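# Load cartons into the flow lane, earliest date first

## Task

Place every carton in the flow lane, ordered by date so the carton with the earliest date sits at the lane's front and later dates follow behind it.

## Robot and tools

Robots. Three identical i2rt Big YAM arms, arm1, arm2 and arm3, each with six revolute joints, a two-finger gripper and a wrist camera (arm1_cam_wrist, arm2_cam_wrist, arm3_cam_wrist). Two fixed room cameras, cam_a and cam_b, watch the workspace. Reach is about 1.0 m from the joint1 axis. Foot (base_link) poses in the scene frame, metres and quaternion wxyz; each foot faces along its own +x: arm1 x=-1.399 y=-0.834 z=+0.768 (+0.518, +0.002, +0.002, -0.855); arm2 x=-0.549 y=-0.349 z=+0.753 (+0.266, -0.006, +0.004, +0.964); arm3 x=+0.555 y=+0.297 z=+0.850 (+0.406, +0.001, +0.000, -0.914). The table tops beneath the arms are at z=+0.720.

Frames. A single scene frame is used for all poses: origin on the floor, +z up, metres. The hand point lies between the finger pads, roughly 1 cm short of the fingertips; the fingers extend along the hand's +z and open along its y. Printed hand positions can be off, more so when the arm is far out. hand_target is where the hand would be at the joint targets currently held.

move. Optional keys arm1, arm2, arm3 (one object per robot you command; omitted robots get nothing new) and cameras. Each robot object may hold:
- joints: absolute joint targets by name, radians except the gripper. Ranges: joint1_rad -2.879 to 2.879 (yaw about the foot, positive counter-clockwise seen from above, 0 = along the foot's +x); joint2_rad 0 to 3.141 (shoulder, 0 = upper arm pointing back, positive lifts it up and forward); joint3_rad 0 to 3.019 (elbow, 0 = folded, positive opens); joint4_rad -1.692 to 1.57 (wrist pitch, positive tips fingers up); joint5_rad -1.57 to 1.57 (sideways swing, positive to the arm's right); joint6_rad -2.094 to 2.094 (roll, positive clockwise seen from behind the hand); gripper_m 0 to 0.093 m, absolute fingertip gap. Done tolerances: ±0.045, ±0.14, ±0.09, ±0.055, ±0.03, ±0.035 rad and ±0.003 m.
- target: one list of seven numbers [x, y, z, qw, qx, qy, qz], an absolute hand pose in the scene frame (metres, unit quaternion), same layout as the printed hand line. The hand travels in a straight line from its current hand_target toward it. When target is given, joints may only contain gripper_m.
- speed: top path speed in m/s, 0.002 to 0.5, default 0.25; only allowed with target. Rotation is capped at twice that value in rad/s.
All motions in a call start together; all hand paths in one call finish together, timed by the slowest. Paths run 0.5 to 10 s and an action never exceeds 15 s. The controller clips each step to within 100 mm and 20 degrees of the measured hand, so hands lag, wander, may overshoot speed near full stretch, and often stop a centimetre or more away. Joint-space moves can swing wide since joints move at different rates. Unknown keys make a call invalid; out-of-range values get it refused, and after a refusal the remaining move, wait and finished_scene calls of that reply are skipped.

cameras: list of camera names, or ["all"]; omitted or null means all, [] means none.

Results. Each robot's joint_positions, Joint velocities (rad/s, gripper m/s; "within noise" when idle), joint torques (arm joints only, signed toward increasing angle; joints 3 and 4 wrap at ±28 N m), hand and hand_target, joint_status and hand_status. A "move" line lists each robot that got a motion with "done" or its worst status. "off_target": stopped away from target, may still push. "time_out": joint ran out of time and keeps pushing to a nearby target; on_its_own lists such joints, and "held at" gives the target, not the reading. To relieve a push, command the reported position. "joint command not followed" / "pose unreachable" / "not_followed": a self- and inter-arm collision check blocked the targets; the arm may keep trying. Robots under "as last shown" were not commanded and repeat old lines. The pictures line gives image order; images may be slightly older than the state. MOTOR HOT appears near 85 °C; at 100 °C an OVER-TEMPERATURE FAULT drops the arm for 30 to 60 s or more, and blocked keys read "limit_stop_at_motor_heat" (resend them).

Gripper. Gripping a rigid part at full force reads up to about 0.005 m under its width (some grippers about 0.002 m over). Closed on nothing it reads 0.000 to 0.003. Commanding about 0.005 m below first-contact reading gives full force (roughly 50 to 64 N per pad); soft items crush more as the target shrinks. Release by commanding well above the reading.

wait: seconds 0 to 10, optional cameras; commands nothing and returns the state.

zoom_image: camera (one of the five) and region [x0, y0, x1, y1] in pixels of that camera's last full image (896x504, top-left origin), at most 504 by 504. The camera must have been in the latest images.

read_manual: section "licences" returns URDF licence text only.

finished_scene: scene = current scene number; ends it irreversibly. The cartons must stay correctly placed once the robots stop.

Avoid: dropping cartons or releasing them while moving, slamming, knocking anything off the work area or to the floor, and arms pressing or hitting each other (grippers closing on another arm's fingers count). The collision check still allows fingers, gripper housings and wrist cameras to meet. Arms do not stop on contact and can push hard, overheating motors; long stretched holds also heat them. Loose objects may occasionally be nudged by outside pushes.

Each tool is called in YAML: its name, and indented under it one key for each argument.

## Session

move:

Scene clock: 0.00 s.
Joint torques (N m): no reading
Heat: arm1: hottest joint1_rad 39 °C; arm2: hottest joint2_rad 40 °C; arm3: hottest joint1_rad 35 °C.
Joint velocities: within noise
arm1.joint_positions: joint1_rad=+0.194 joint2_rad=+0.304 joint3_rad=+1.546 joint4_rad=-1.590 joint5_rad=-0.074 joint6_rad=+0.225 gripper_m=+0.09396
arm1.joint_status: not commanded
arm1.hand: x=-1.3980 y=-0.8742 z=+1.3539 quat_wxyz=(-0.413, -0.697, -0.432, +0.395) (m; scene frame)
arm1.hand_target: x=-1.3971 y=-0.8712 z=+1.3606 quat_wxyz=(-0.419, -0.692, -0.430, +0.401) (m; scene frame)
arm1.hand_status: not commanded
arm2.joint_positions: joint1_rad=+0.324 joint2_rad=+0.267 joint3_rad=+1.656 joint4_rad=-1.577 joint5_rad=-0.025 joint6_rad=+0.557 gripper_m=+0.09396
arm2.joint_status: not commanded
arm2.hand: x=-0.5408 y=-0.3488 z=+1.3788 quat_wxyz=(+0.121, +0.719, -0.287, -0.622) (m; scene frame)
arm2.hand_target: x=-0.5353 y=-0.3500 z=+1.3818 quat_wxyz=(+0.122, +0.714, -0.285, -0.628) (m; scene frame)
arm2.hand_status: not commanded
arm3.joint_positions: joint1_rad=+0.466 joint2_rad=+0.542 joint3_rad=+1.486 joint4_rad=-1.413 joint5_rad=-0.179 joint6_rad=-0.503 gripper_m=+0.09396
arm3.joint_status: not commanded
arm3.hand: x=+0.5364 y=+0.1220 z=+1.4334 quat_wxyz=(-0.274, -0.490, -0.695, +0.450) (m; scene frame)
arm3.hand_target: x=+0.5374 y=+0.1259 z=+1.4420 quat_wxyz=(-0.277, -0.485, -0.691, +0.459) (m; scene frame)
arm3.hand_status: not commanded
pictures: arm1_cam_wrist, arm2_cam_wrist, arm3_cam_wrist, cam_a, cam_b

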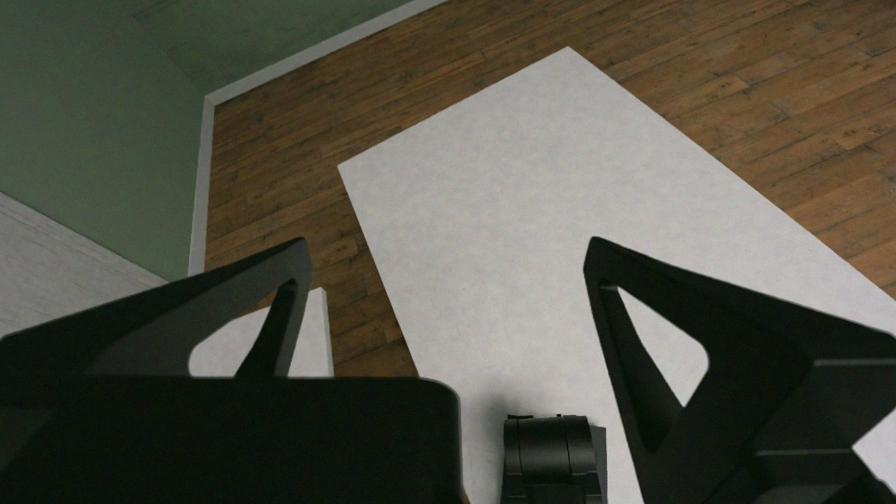

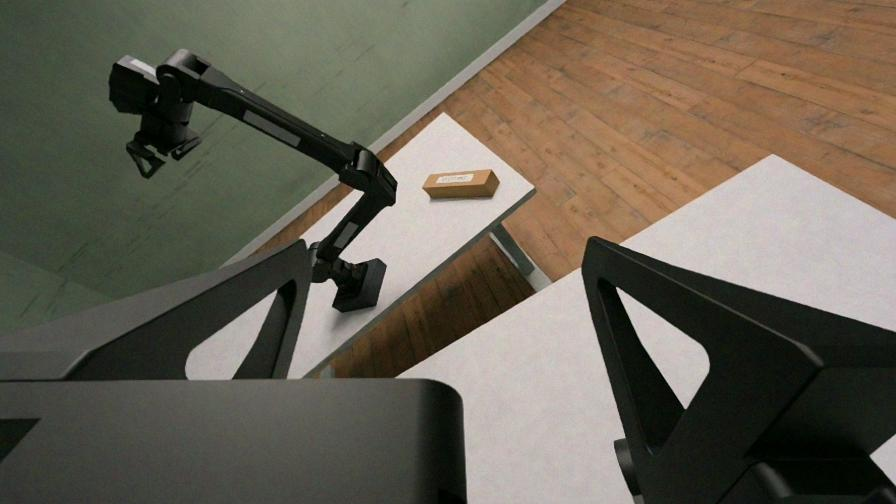

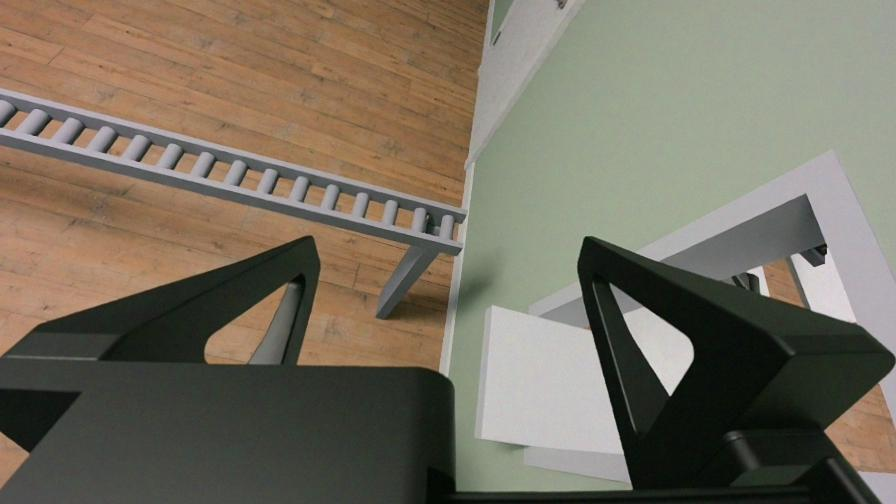

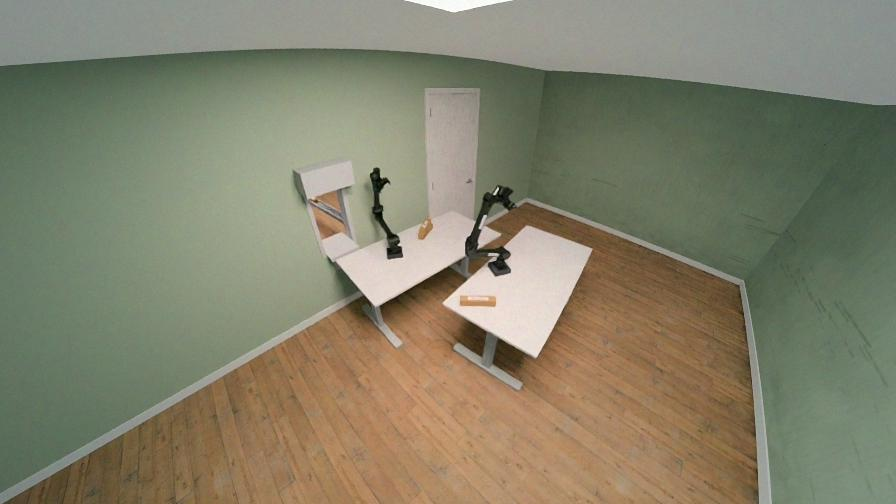

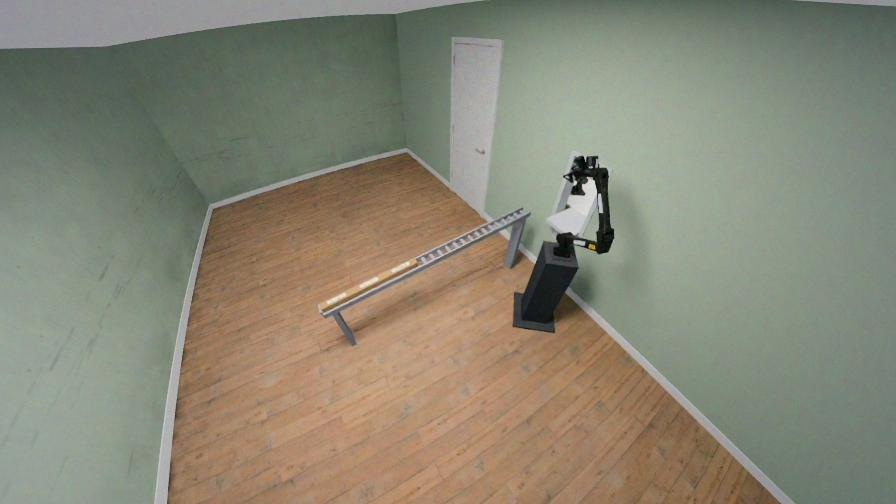

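zoom_image:
  camera: "cam_a"
  region: [270, 140, 610, 400]

zoom_image:
  camera: "cam_b"
  region: [300, 140, 640, 360]

zoom_image:
  camera: "arm2_cam_wrist"
  region: [390, 100, 570, 230]

Scaled by 1.482 from the camera's 896x504 image, which has a finer 1280x720 frame.

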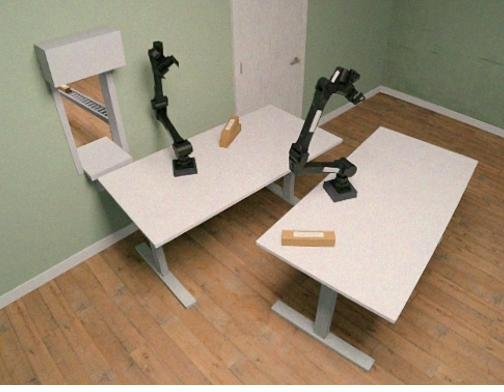

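Scaled by 1.482 from the camera's 896x504 image, which has a finer 1280x720 frame.

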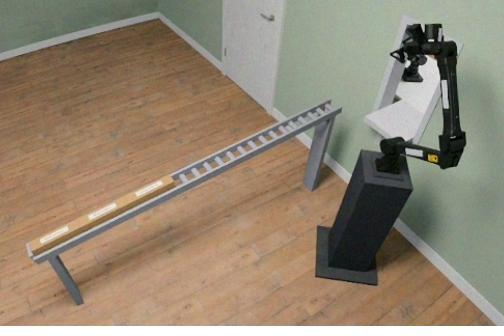

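Scaled by 2.800 from the camera's 896x504 image, which has a finer 1280x720 frame.

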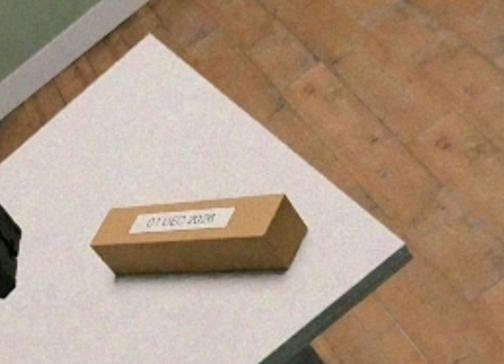

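zoom_image:
  camera: "cam_b"
  region: [310, 250, 430, 325]

zoom_image:
  camera: "cam_b"
  region: [410, 195, 540, 275]

zoom_image:
  camera: "cam_a"
  region: [390, 205, 460, 255]

zoom_image:
  camera: "cam_a"
  region: [440, 275, 520, 325]

zoom_image:
  camera: "cam_a"
  region: [280, 145, 370, 275]

zoom_image:
  camera: "arm3_cam_wrist"
  region: [0, 60, 500, 330]

Scaled by 4.200 from the camera's 896x504 image, which has a finer 1280x720 frame.

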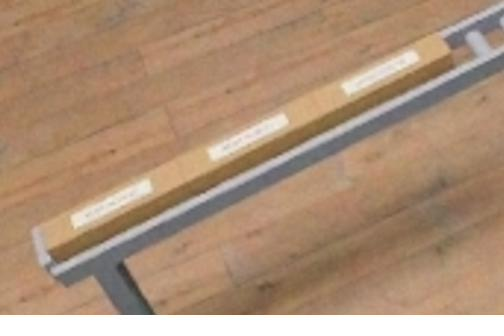

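Scaled by 3.877 from the camera's 896x504 image, which has a finer 1280x720 frame.

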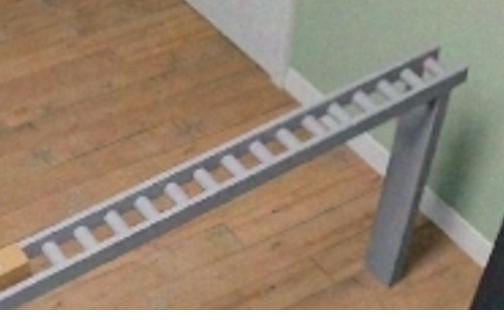

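Scaled by 7.200 from the camera's 896x504 image, which has a finer 1280x720 frame.

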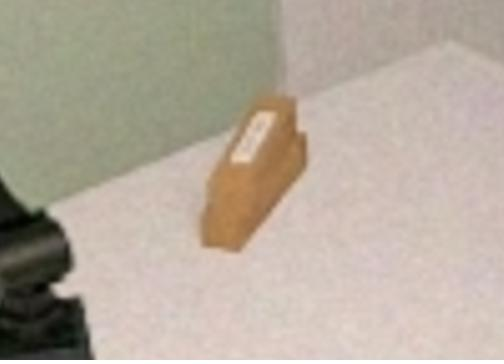

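Scaled by 6.300 from the camera's 896x504 image, which has a finer 1280x720 frame.

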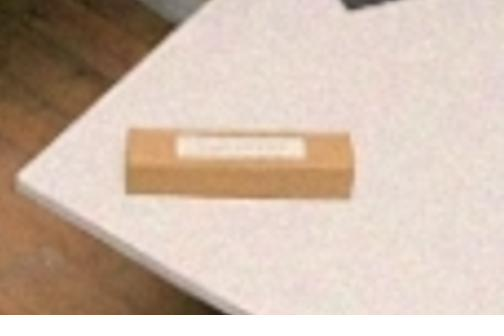

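Scaled by 3.877 from the camera's 896x504 image, which has a finer 1280x720 frame.

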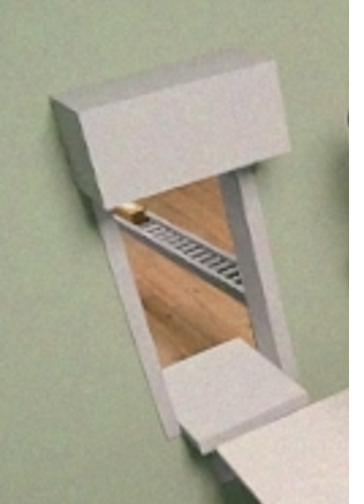

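Scaled by 1.008 from the camera's 896x504 image, which has a finer 1280x720 frame.

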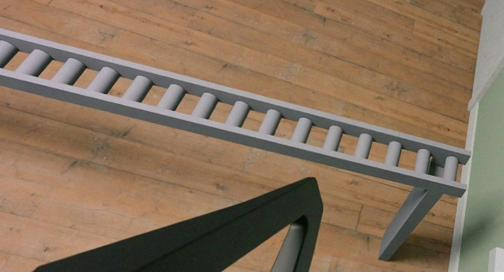

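zoom_image:
  camera: "cam_b"
  region: [520, 140, 630, 260]

zoom_image:
  camera: "arm3_cam_wrist"
  region: [440, 140, 896, 504]

Scaled by 4.200 from the camera's 896x504 image, which has a finer 1280x720 frame.

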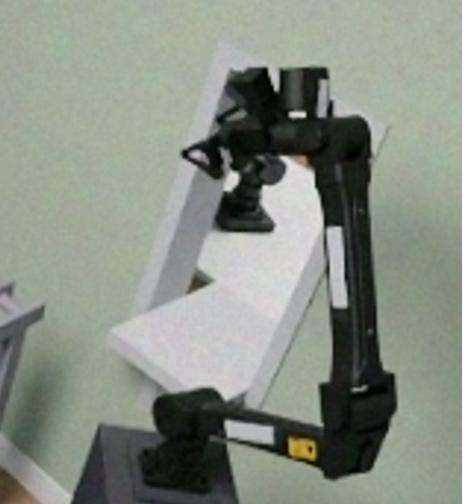

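Scaled by 1.105 from the camera's 896x504 image, which has a finer 1280x720 frame.

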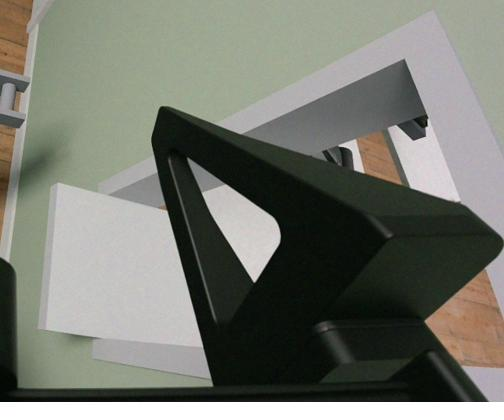

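move:
  arm1: {"joints": {"joint1_rad": -2.39, "joint2_rad": 1.127, "joint3_rad": 1.124, "joint4_rad": -0.975, "joint5_rad": 0.0, "joint6_rad": 0.0}}
  arm2: {"joints": {"joint1_rad": 2.24, "joint2_rad": 1.127, "joint3_rad": 1.124, "joint4_rad": -0.975, "joint5_rad": 0.0, "joint6_rad": 0.0}}
  arm3: {"joints": {"joint1_rad": 0.3, "joint2_rad": 1.127, "joint3_rad": 1.124, "joint4_rad": -0.975, "joint5_rad": 0.0, "joint6_rad": 0.0}}

Scene clock: 121.73 s.
Joint torques (N m): arm1=[-0.26 -9.82 11.64 1.21 0.02 -0.05] | arm2=[0.44 -7 11.54 1.8 0.02 -0.11] | arm3=[-0.62 -10.93 14.26 1.69 0.14 0.12]
Heat: arm1: hottest joint1_rad 39 °C; arm2: hottest joint2_rad 41 °C; arm3: hottest joint3_rad 37 °C.
move: arm1 done; arm2 done; arm3 done
Joint velocities: within noise
arm1.joint_positions: joint1_rad=-2.376 joint2_rad=+1.139 joint3_rad=+1.100 joint4_rad=-0.981 joint5_rad=+0.001 joint6_rad=+0.007 gripper_m=+0.09400
arm1.joint_status: all done
arm1.hand: x=-1.5207 y=-0.4173 z=+1.0481 quat_wxyz=(+0.166, -0.768, +0.579, +0.219) (m; scene frame)
arm1.hand_target: x=-1.5162 y=-0.4115 z=+1.0661 quat_wxyz=(+0.180, -0.761, +0.578, +0.233) (m; scene frame)
arm1.hand_status: not commanded
arm2.joint_positions: joint1_rad=+2.233 joint2_rad=+1.130 joint3_rad=+1.119 joint4_rad=-0.984 joint5_rad=-0.001 joint6_rad=+0.010 gripper_m=+0.09398
arm2.joint_status: all done
arm2.hand: x=-0.4982 y=-0.7800 z=+1.0498 quat_wxyz=(+0.221, +0.638, +0.713, -0.188) (m; scene frame)
arm2.hand_target: x=-0.4949 y=-0.7819 z=+1.0552 quat_wxyz=(+0.226, +0.631, +0.717, -0.194) (m; scene frame)
arm2.hand_status: not commanded
arm3.joint_positions: joint1_rad=+0.310 joint2_rad=+1.128 joint3_rad=+1.101 joint4_rad=-0.988 joint5_rad=-0.003 joint6_rad=-0.008 gripper_m=+0.09396
arm3.joint_status: all done
arm3.hand: x=+0.3761 y=-0.0968 z=+1.1323 quat_wxyz=(-0.150, -0.806, -0.525, +0.229) (m; scene frame)
arm3.hand_target: x=+0.3683 y=-0.1014 z=+1.1462 quat_wxyz=(-0.158, -0.806, -0.514, +0.245) (m; scene frame)
arm3.hand_status: not commanded
pictures: arm1_cam_wrist, arm2_cam_wrist, arm3_cam_wrist, cam_a, cam_b
camera_calibration:
arm1_cam_wrist: T_world_to_cam=[[0.956901, 0.289861, -0.0179443, 1.59825], [0.289848, -0.949342, 0.121401, -0.084846], [0.0181541, -0.12137, -0.992441, 1.14071], [0, 0, 0, 1]] pos_world=[-1.52548, -0.40537, 1.17106]
arm2_cam_wrist: T_world_to_cam=[[-0.993771, -0.111444, -0.000583159, -0.583417], [-0.111441, 0.993682, 0.0132717, 0.713628], [-0.000899575, 0.0132541, -0.999912, 1.18244], [0, 0, 0, 1]] pos_world=[-0.499191, -0.789809, 1.17253]
arm3_cam_wrist: T_world_to_cam=[[-0.909873, 0.414752, -0.0105849, 0.395186], [0.412544, 0.907147, 0.0830198, -0.159501], [0.0440347, 0.0711707, -0.996492, 1.24164], [0, 0, 0, 1]] pos_world=[0.370695, -0.107582, 1.25471]

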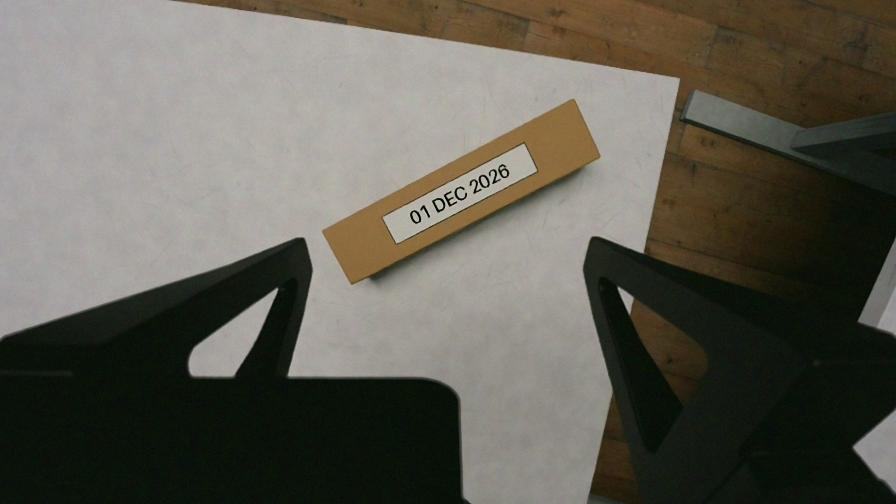

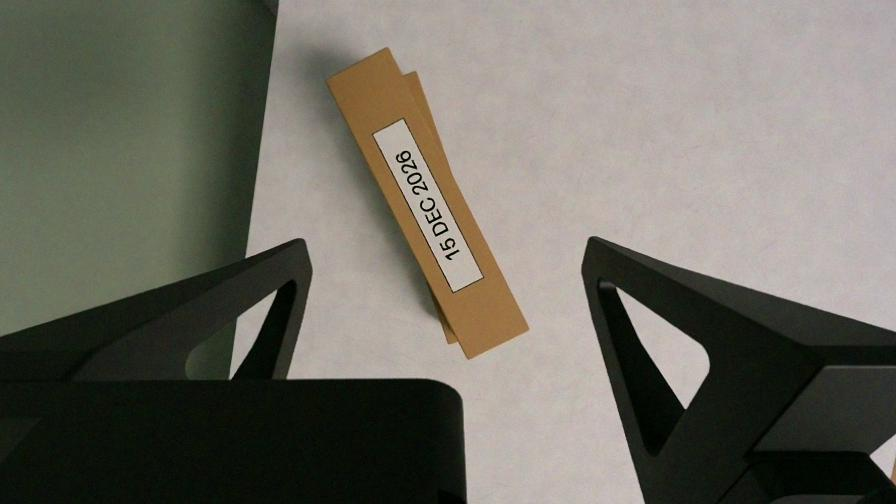

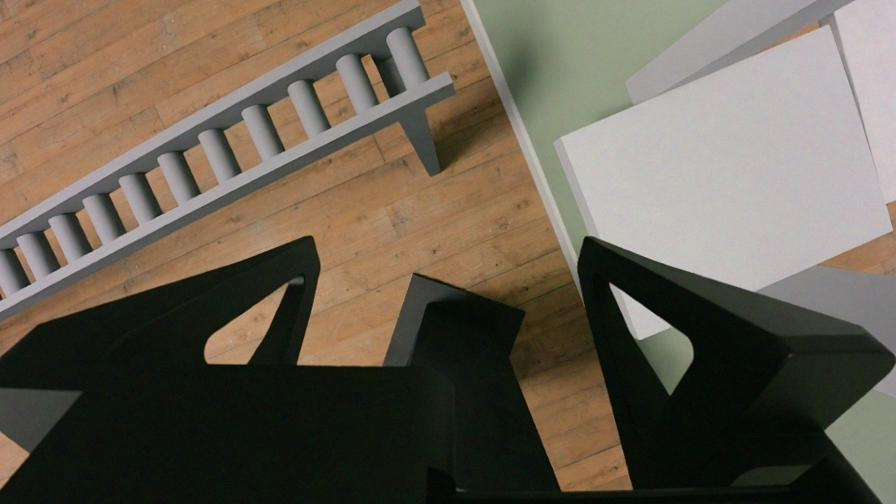

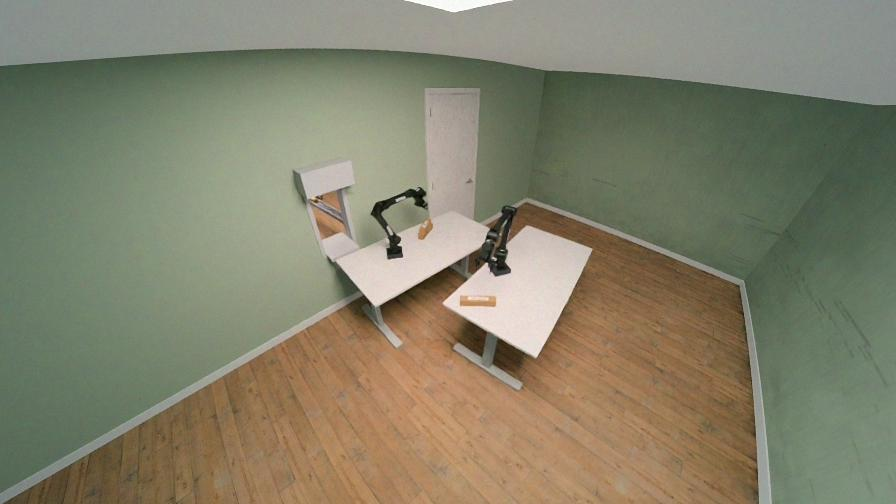

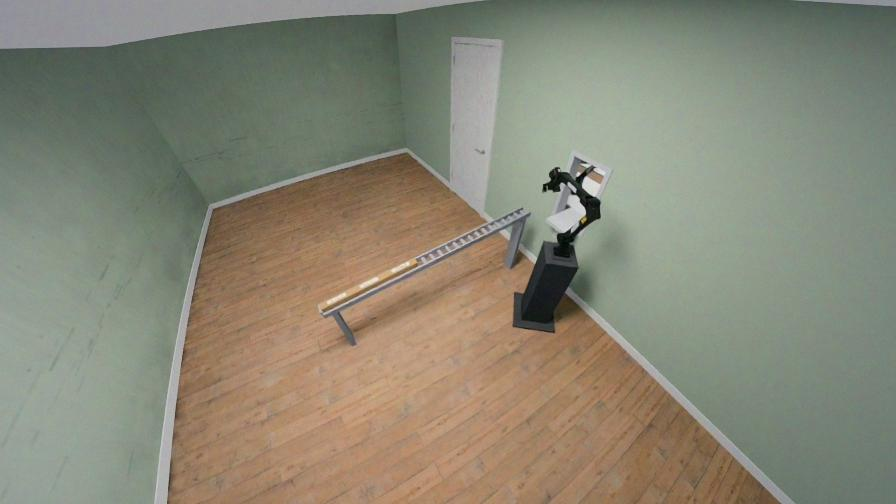

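zoom_image:
  camera: "arm1_cam_wrist"
  region: [300, 70, 640, 300]

zoom_image:
  camera: "arm2_cam_wrist"
  region: [300, 20, 560, 380]

zoom_image:
  camera: "arm3_cam_wrist"
  region: [0, 0, 500, 330]

Scaled by 1.482 from the camera's 896x504 image, which has a finer 1280x720 frame.

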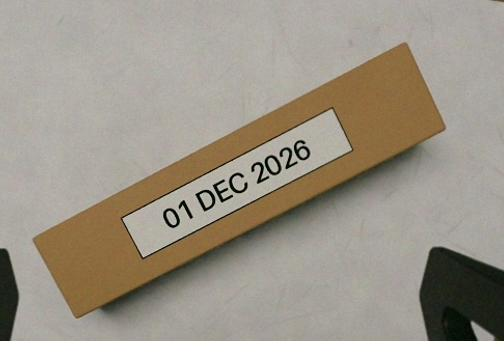

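Scaled by 1.400 from the camera's 896x504 image, which has a finer 1280x720 frame.

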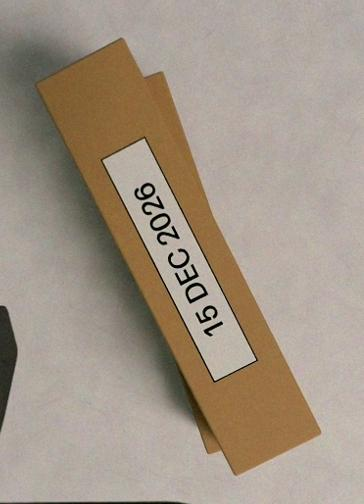

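Scaled by 1.008 from the camera's 896x504 image, which has a finer 1280x720 frame.

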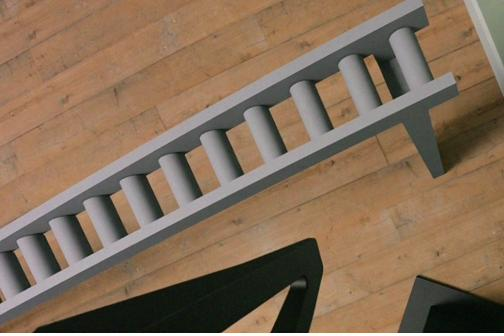

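zoom_image:
  camera: "arm3_cam_wrist"
  region: [330, 0, 480, 120]

zoom_image:
  camera: "arm3_cam_wrist"
  region: [0, 180, 180, 324]

Scaled by 3.360 from the camera's 896x504 image, which has a finer 1280x720 frame.

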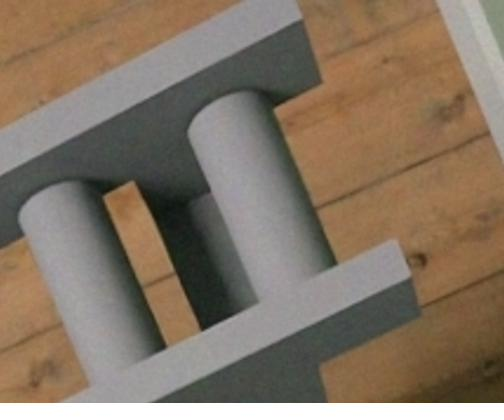

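Scaled by 2.800 from the camera's 896x504 image, which has a finer 1280x720 frame.

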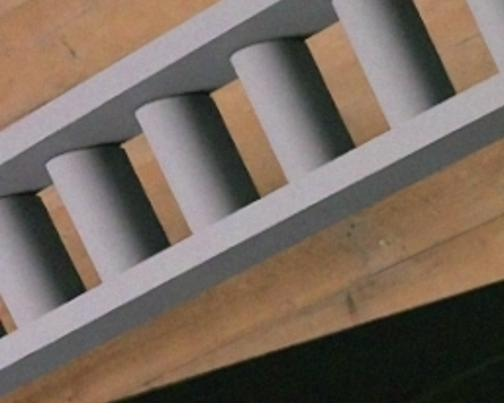

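move:
  arm1: {"target": [-1.523, -0.396, 0.90, 0, -0.3754, 0.9269, 0], "speed": 0.25}
  arm2: {"target": [-0.477, -0.828, 0.92, 0, 0.4764, 0.8792, 0], "speed": 0.25}
  arm3: {"joints": {"joint1_rad": 1.754, "joint2_rad": 1.875, "joint3_rad": 1.255, "joint4_rad": 0.602, "joint5_rad": 0.0, "joint6_rad": 0.0}}

Scene clock: 222.00 s.
Joint torques (N m): arm1=[-0.38 -13.63 11.82 -0.29 0.1 0.16] | arm2=[0.73 -11.93 14.01 -0.16 0.01 -0.11] | arm3=[0.03 -23.77 12.15 2.45 0.09 0.11]
Heat: arm1: hottest joint3_rad 44 °C; arm2: hottest joint3_rad 50 °C; arm3: hottest joint3_rad 45 °C.
move: arm1 off_target; arm2 off_target; arm3 done
Joint velocities: within noise
arm1.joint_positions: joint1_rad=-2.369 joint2_rad=+1.584 joint3_rad=+1.191 joint4_rad=-1.214 joint5_rad=-0.002 joint6_rad=+1.067 gripper_m=+0.09400
arm1.joint_status: not commanded
arm1.hand: x=-1.5246 y=-0.4145 z=+0.8857 quat_wxyz=(-0.001, -0.387, +0.922, -0.016) (m; scene frame)
arm1.hand_target: x=-1.5228 y=-0.3967 z=+0.9002 quat_wxyz=(+0.000, -0.375, +0.927, +0.000) (m; scene frame)
arm1.hand_status: off_target (0.023 m and 2.4 deg from the pose sent, 0.150 m and 68.8 deg at the start)
arm2.joint_positions: joint1_rad=+2.254 joint2_rad=+1.632 joint3_rad=+1.337 joint4_rad=-1.320 joint5_rad=+0.006 joint6_rad=-0.412 gripper_m=+0.09398
arm2.joint_status: not commanded
arm2.hand: x=-0.4845 y=-0.8101 z=+0.9068 quat_wxyz=(-0.009, +0.486, +0.874, +0.013) (m; scene frame)
arm2.hand_target: x=-0.4770 y=-0.8270 z=+0.9199 quat_wxyz=(+0.000, +0.476, +0.879, +0.000) (m; scene frame)
arm2.hand_status: off_target (0.023 m and 2.2 deg from the pose sent, 0.140 m and 42.8 deg at the start)
arm3.joint_positions: joint1_rad=+1.756 joint2_rad=+1.877 joint3_rad=+1.237 joint4_rad=+0.586 joint5_rad=-0.001 joint6_rad=-0.006 gripper_m=+0.09397
arm3.joint_status: all done
arm3.hand: x=+1.1960 y=-0.0960 z=+1.0810 quat_wxyz=(-0.662, -0.195, -0.699, +0.188) (m; scene frame)
arm3.hand_target: x=+1.1986 y=-0.0995 z=+1.0963 quat_wxyz=(-0.675, -0.194, -0.686, +0.191) (m; scene frame)
arm3.hand_status: not commanded
pictures: arm1_cam_wrist, arm2_cam_wrist, arm3_cam_wrist, cam_a, cam_b
camera_calibration:
arm1_cam_wrist: T_world_to_cam=[[0.716658, -0.697411, 0.00429304, 0.803036], [-0.539134, -0.550087, 0.63776, -1.6171], [-0.44242, -0.459371, -0.770223, -0.0592268], [0, 0, 0, 1]] pos_world=[-1.47354, -0.35671, 0.982259]
arm2_cam_wrist: T_world_to_cam=[[-0.846874, -0.531793, -0.00131134, -0.841911], [-0.430873, 0.684711, 0.587809, -0.179087], [-0.311695, 0.498365, -0.808999, 1.10928], [0, 0, 0, 1]] pos_world=[-0.444398, -0.877927, 1.00157]
arm3_cam_wrist: T_world_to_cam=[[-0.519506, -0.854396, -0.0109764, 0.552074], [-0.539663, 0.338042, -0.771033, 1.51316], [0.662478, -0.394633, -0.636701, -0.0188904], [0, 0, 0, 1]] pos_world=[1.11591, -0.0472746, 1.16073]

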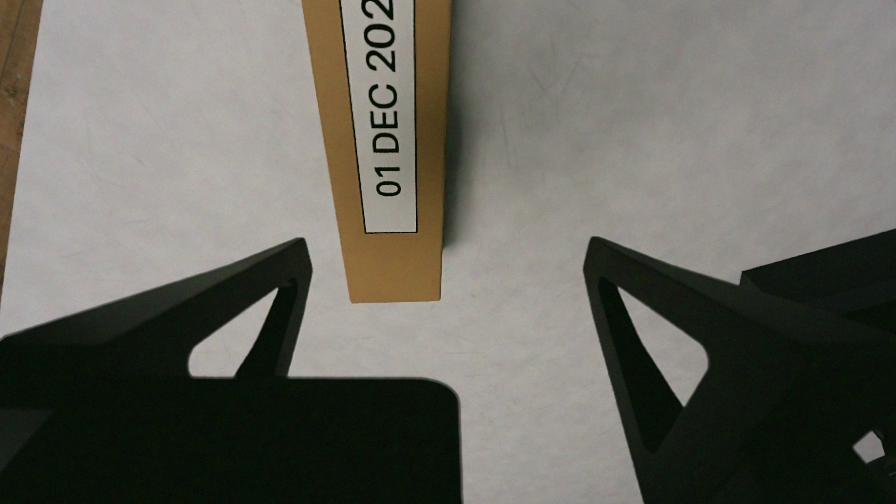

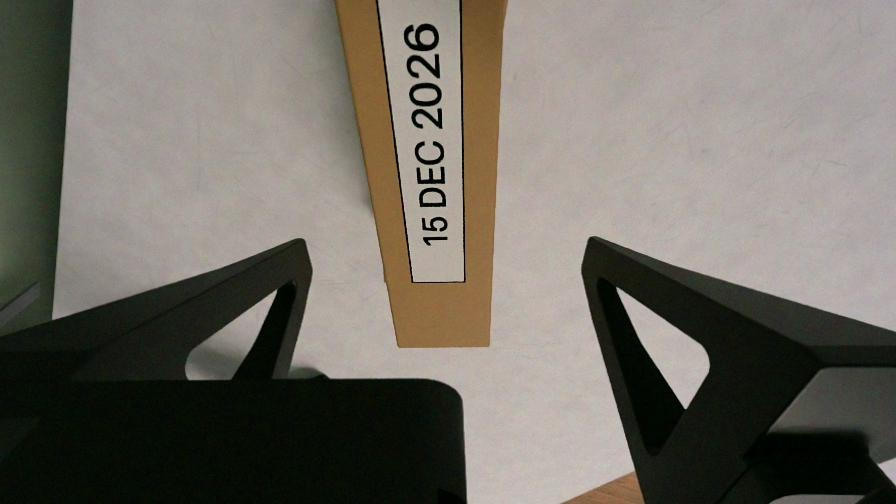

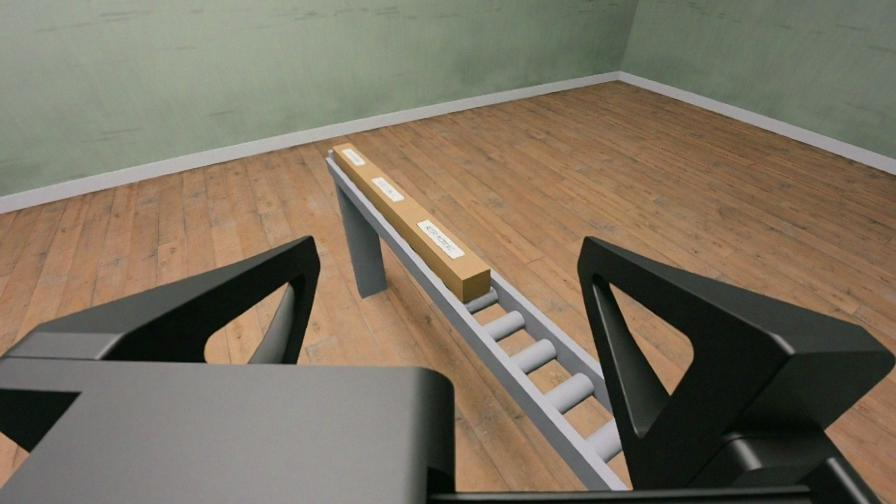

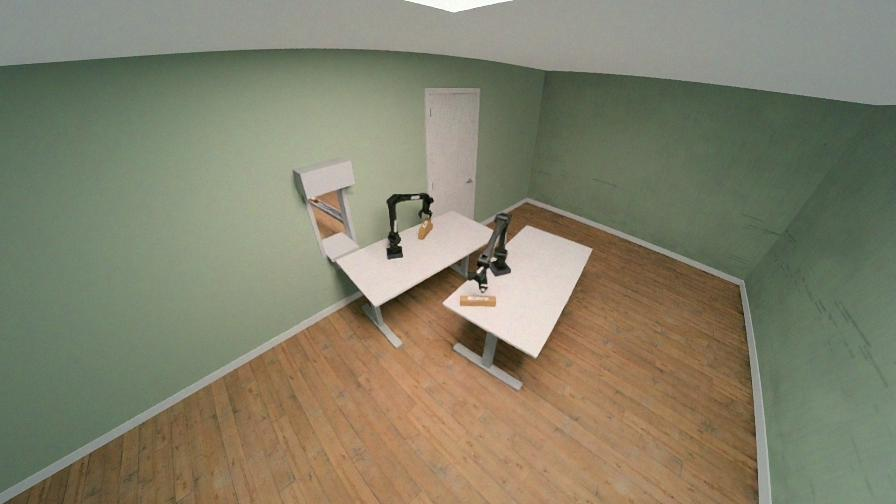

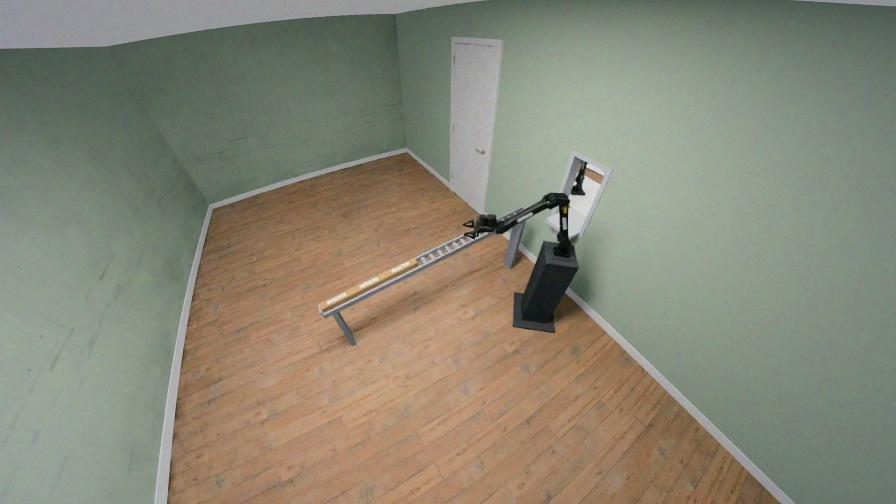

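zoom_image:
  camera: "arm3_cam_wrist"
  region: [400, 200, 500, 310]

zoom_image:
  camera: "arm3_cam_wrist"
  region: [320, 135, 430, 220]

Scaled by 4.582 from the camera's 896x504 image, which has a finer 1280x720 frame.

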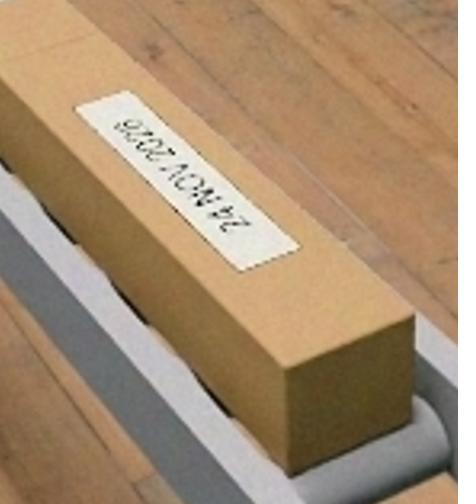

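Scaled by 4.582 from the camera's 896x504 image, which has a finer 1280x720 frame.

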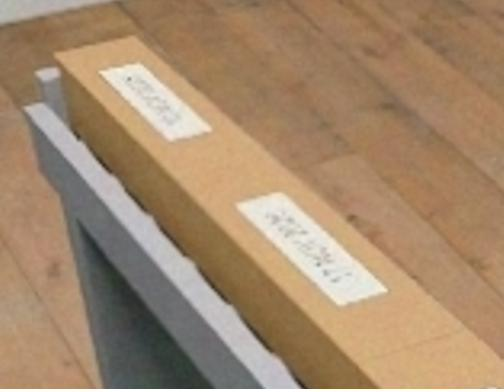

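move:
  arm1: {"target": [-1.520, -0.350, 0.88, 0, -0.3600, 0.9329, 0], "speed": 0.2}
  arm2: {"target": [-0.4595, -0.842, 0.93, 0, 0.4540, 0.8910, 0], "speed": 0.2}
  arm3: {"joints": {"joint1_rad": 0.805, "joint2_rad": 1.807, "joint3_rad": 1.258, "joint4_rad": -0.429, "joint5_rad": 0.0, "joint6_rad": 0.0}}

Scene clock: 298.07 s.
Joint torques (N m): arm1=[-0.21 -15.74 11.62 0.28 0.1 0.14] | arm2=[0.62 -12.4 14.26 -0.16 -0.01 -0.13] | arm3=[0.15 -21.36 12.23 0.98 -0.03 0.12]
Heat: arm1: hottest joint3_rad 45 °C; arm2: hottest joint3_rad 59 °C; arm3: hottest joint3_rad 45 °C.
move: arm1 off_target; arm2 off_target; arm3 done
Joint velocities: within noise
arm1.joint_positions: joint1_rad=-2.403 joint2_rad=+1.710 joint3_rad=+1.295 joint4_rad=-1.209 joint5_rad=-0.002 joint6_rad=+1.070 gripper_m=+0.09400
arm1.joint_status: not commanded
arm1.hand: x=-1.5205 y=-0.3722 z=+0.8663 quat_wxyz=(-0.002, -0.370, +0.929, -0.025) (m; scene frame)
arm1.hand_target: x=-1.5195 y=-0.3509 z=+0.8803 quat_wxyz=(+0.000, -0.360, +0.933, +0.000) (m; scene frame)
arm1.hand_status: off_target (0.026 m and 3.1 deg from the pose sent, 0.065 m and 3.8 deg at the start)
arm2.joint_positions: joint1_rad=+2.286 joint2_rad=+1.664 joint3_rad=+1.408 joint4_rad=-1.356 joint5_rad=+0.006 joint6_rad=-0.432 gripper_m=+0.09398
arm2.joint_status: not commanded
arm2.hand: x=-0.4668 y=-0.8241 z=+0.9183 quat_wxyz=(-0.008, +0.463, +0.886, +0.012) (m; scene frame)
arm2.hand_target: x=-0.4596 y=-0.8410 z=+0.9301 quat_wxyz=(+0.000, +0.454, +0.891, +0.000) (m; scene frame)
arm2.hand_status: off_target (0.023 m and 2.0 deg from the pose sent, 0.047 m and 4.5 deg at the start)
arm3.joint_positions: joint1_rad=+0.804 joint2_rad=+1.801 joint3_rad=+1.237 joint4_rad=-0.420 joint5_rad=+0.002 joint6_rad=-0.005 gripper_m=+0.09398
arm3.joint_status: all done
arm3.hand: x=+0.5977 y=-0.3345 z=+0.9250 quat_wxyz=(-0.211, -0.651, -0.701, +0.198) (m; scene frame)
arm3.hand_target: x=+0.5991 y=-0.3406 z=+0.9294 quat_wxyz=(-0.214, -0.652, -0.700, +0.198) (m; scene frame)
arm3.hand_status: not commanded
pictures: arm1_cam_wrist, arm2_cam_wrist, arm3_cam_wrist, cam_a, cam_b
camera_calibration:
arm1_cam_wrist: T_world_to_cam=[[0.690765, -0.722824, 0.0192069, 0.767934], [-0.561521, -0.519502, 0.644058, -1.60731], [-0.455563, -0.455678, -0.764735, -0.0762393], [0, 0, 0, 1]] pos_world=[-1.46773, -0.314662, 0.96215]
arm2_cam_wrist: T_world_to_cam=[[-0.817694, -0.575654, -0.000507339, -0.857645], [-0.466766, 0.662506, 0.585846, -0.201871], [-0.336908, 0.479279, -0.810422, 1.10478], [0, 0, 0, 1]] pos_world=[-0.423306, -0.889466, 1.01317]
arm3_cam_wrist: T_world_to_cam=[[-0.998077, -0.0613804, -0.00863206, 0.58485], [-0.0617416, 0.996795, 0.0508733, 0.325101], [0.00548177, 0.0513085, -0.998668, 1.06067], [0, 0, 0, 1]] pos_world=[0.597983, -0.342582, 1.04776]

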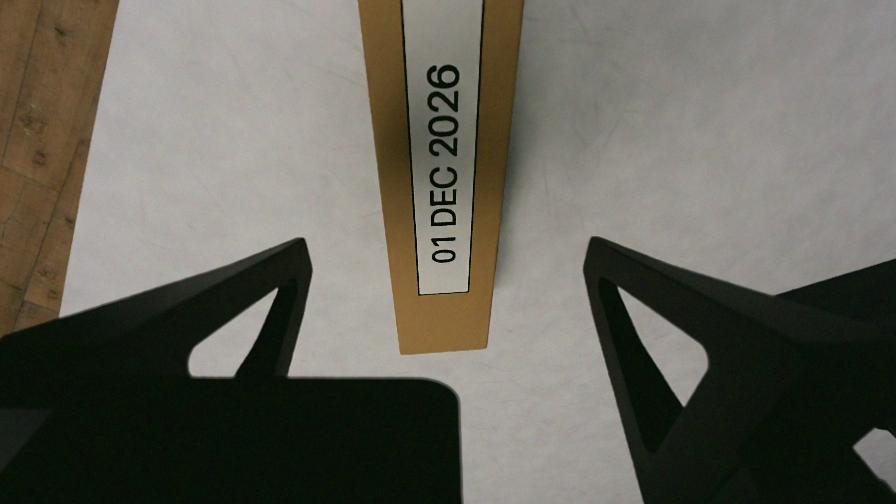

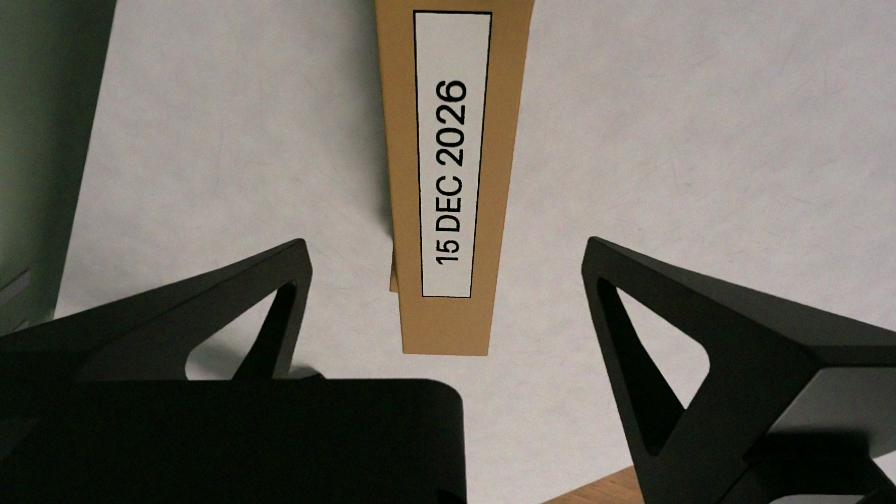

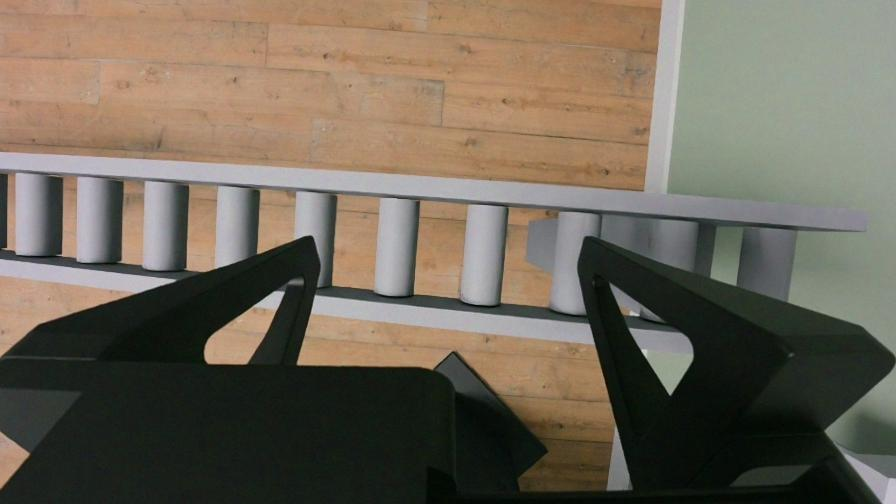

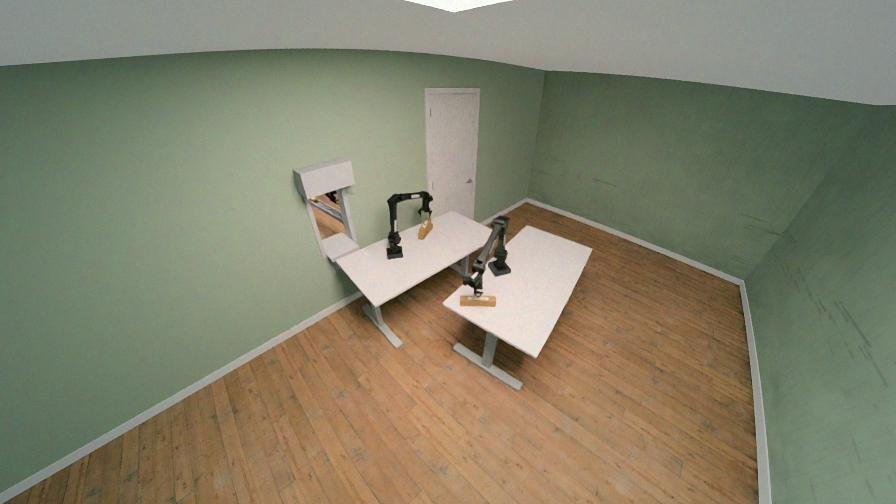

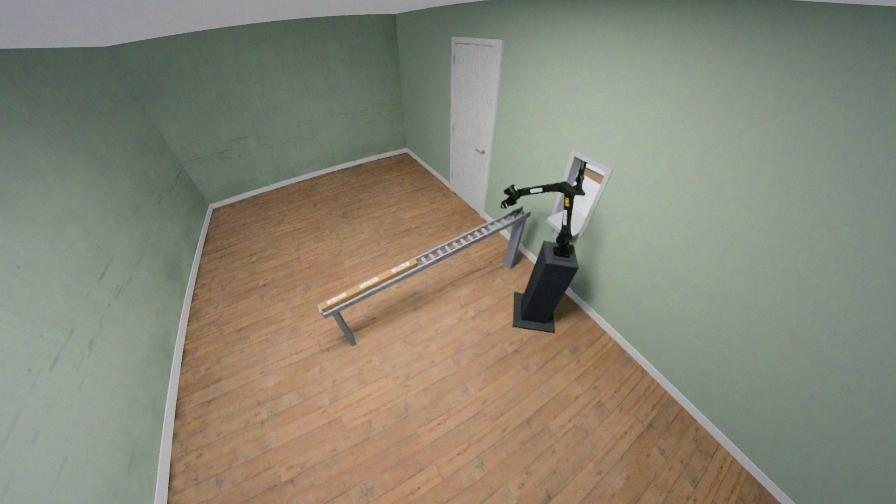

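zoom_image:
  camera: "arm3_cam_wrist"
  region: [320, 150, 620, 350]

zoom_image:
  camera: "arm3_cam_wrist"
  region: [0, 130, 300, 330]

zoom_image:
  camera: "arm3_cam_wrist"
  region: [596, 160, 896, 504]

Scaled by 1.680 from the camera's 896x504 image, which has a finer 1280x720 frame.

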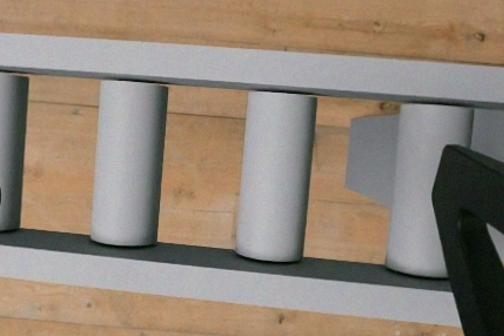

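Scaled by 1.680 from the camera's 896x504 image, which has a finer 1280x720 frame.

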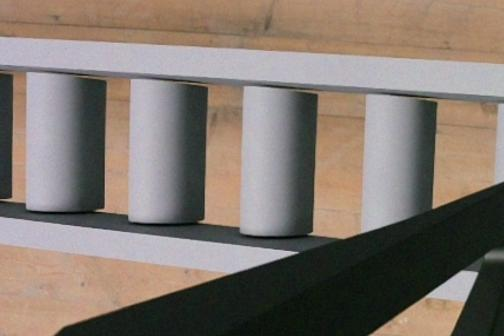

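Scaled by 1.465 from the camera's 896x504 image, which has a finer 1280x720 frame.

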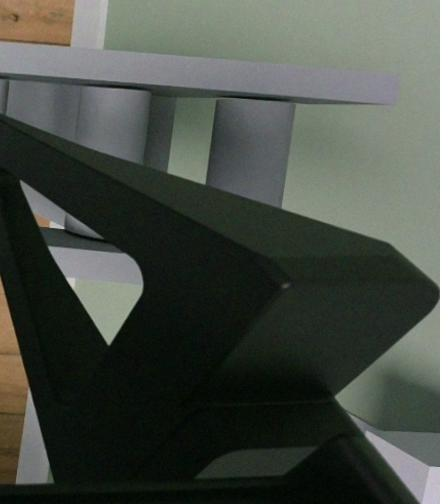

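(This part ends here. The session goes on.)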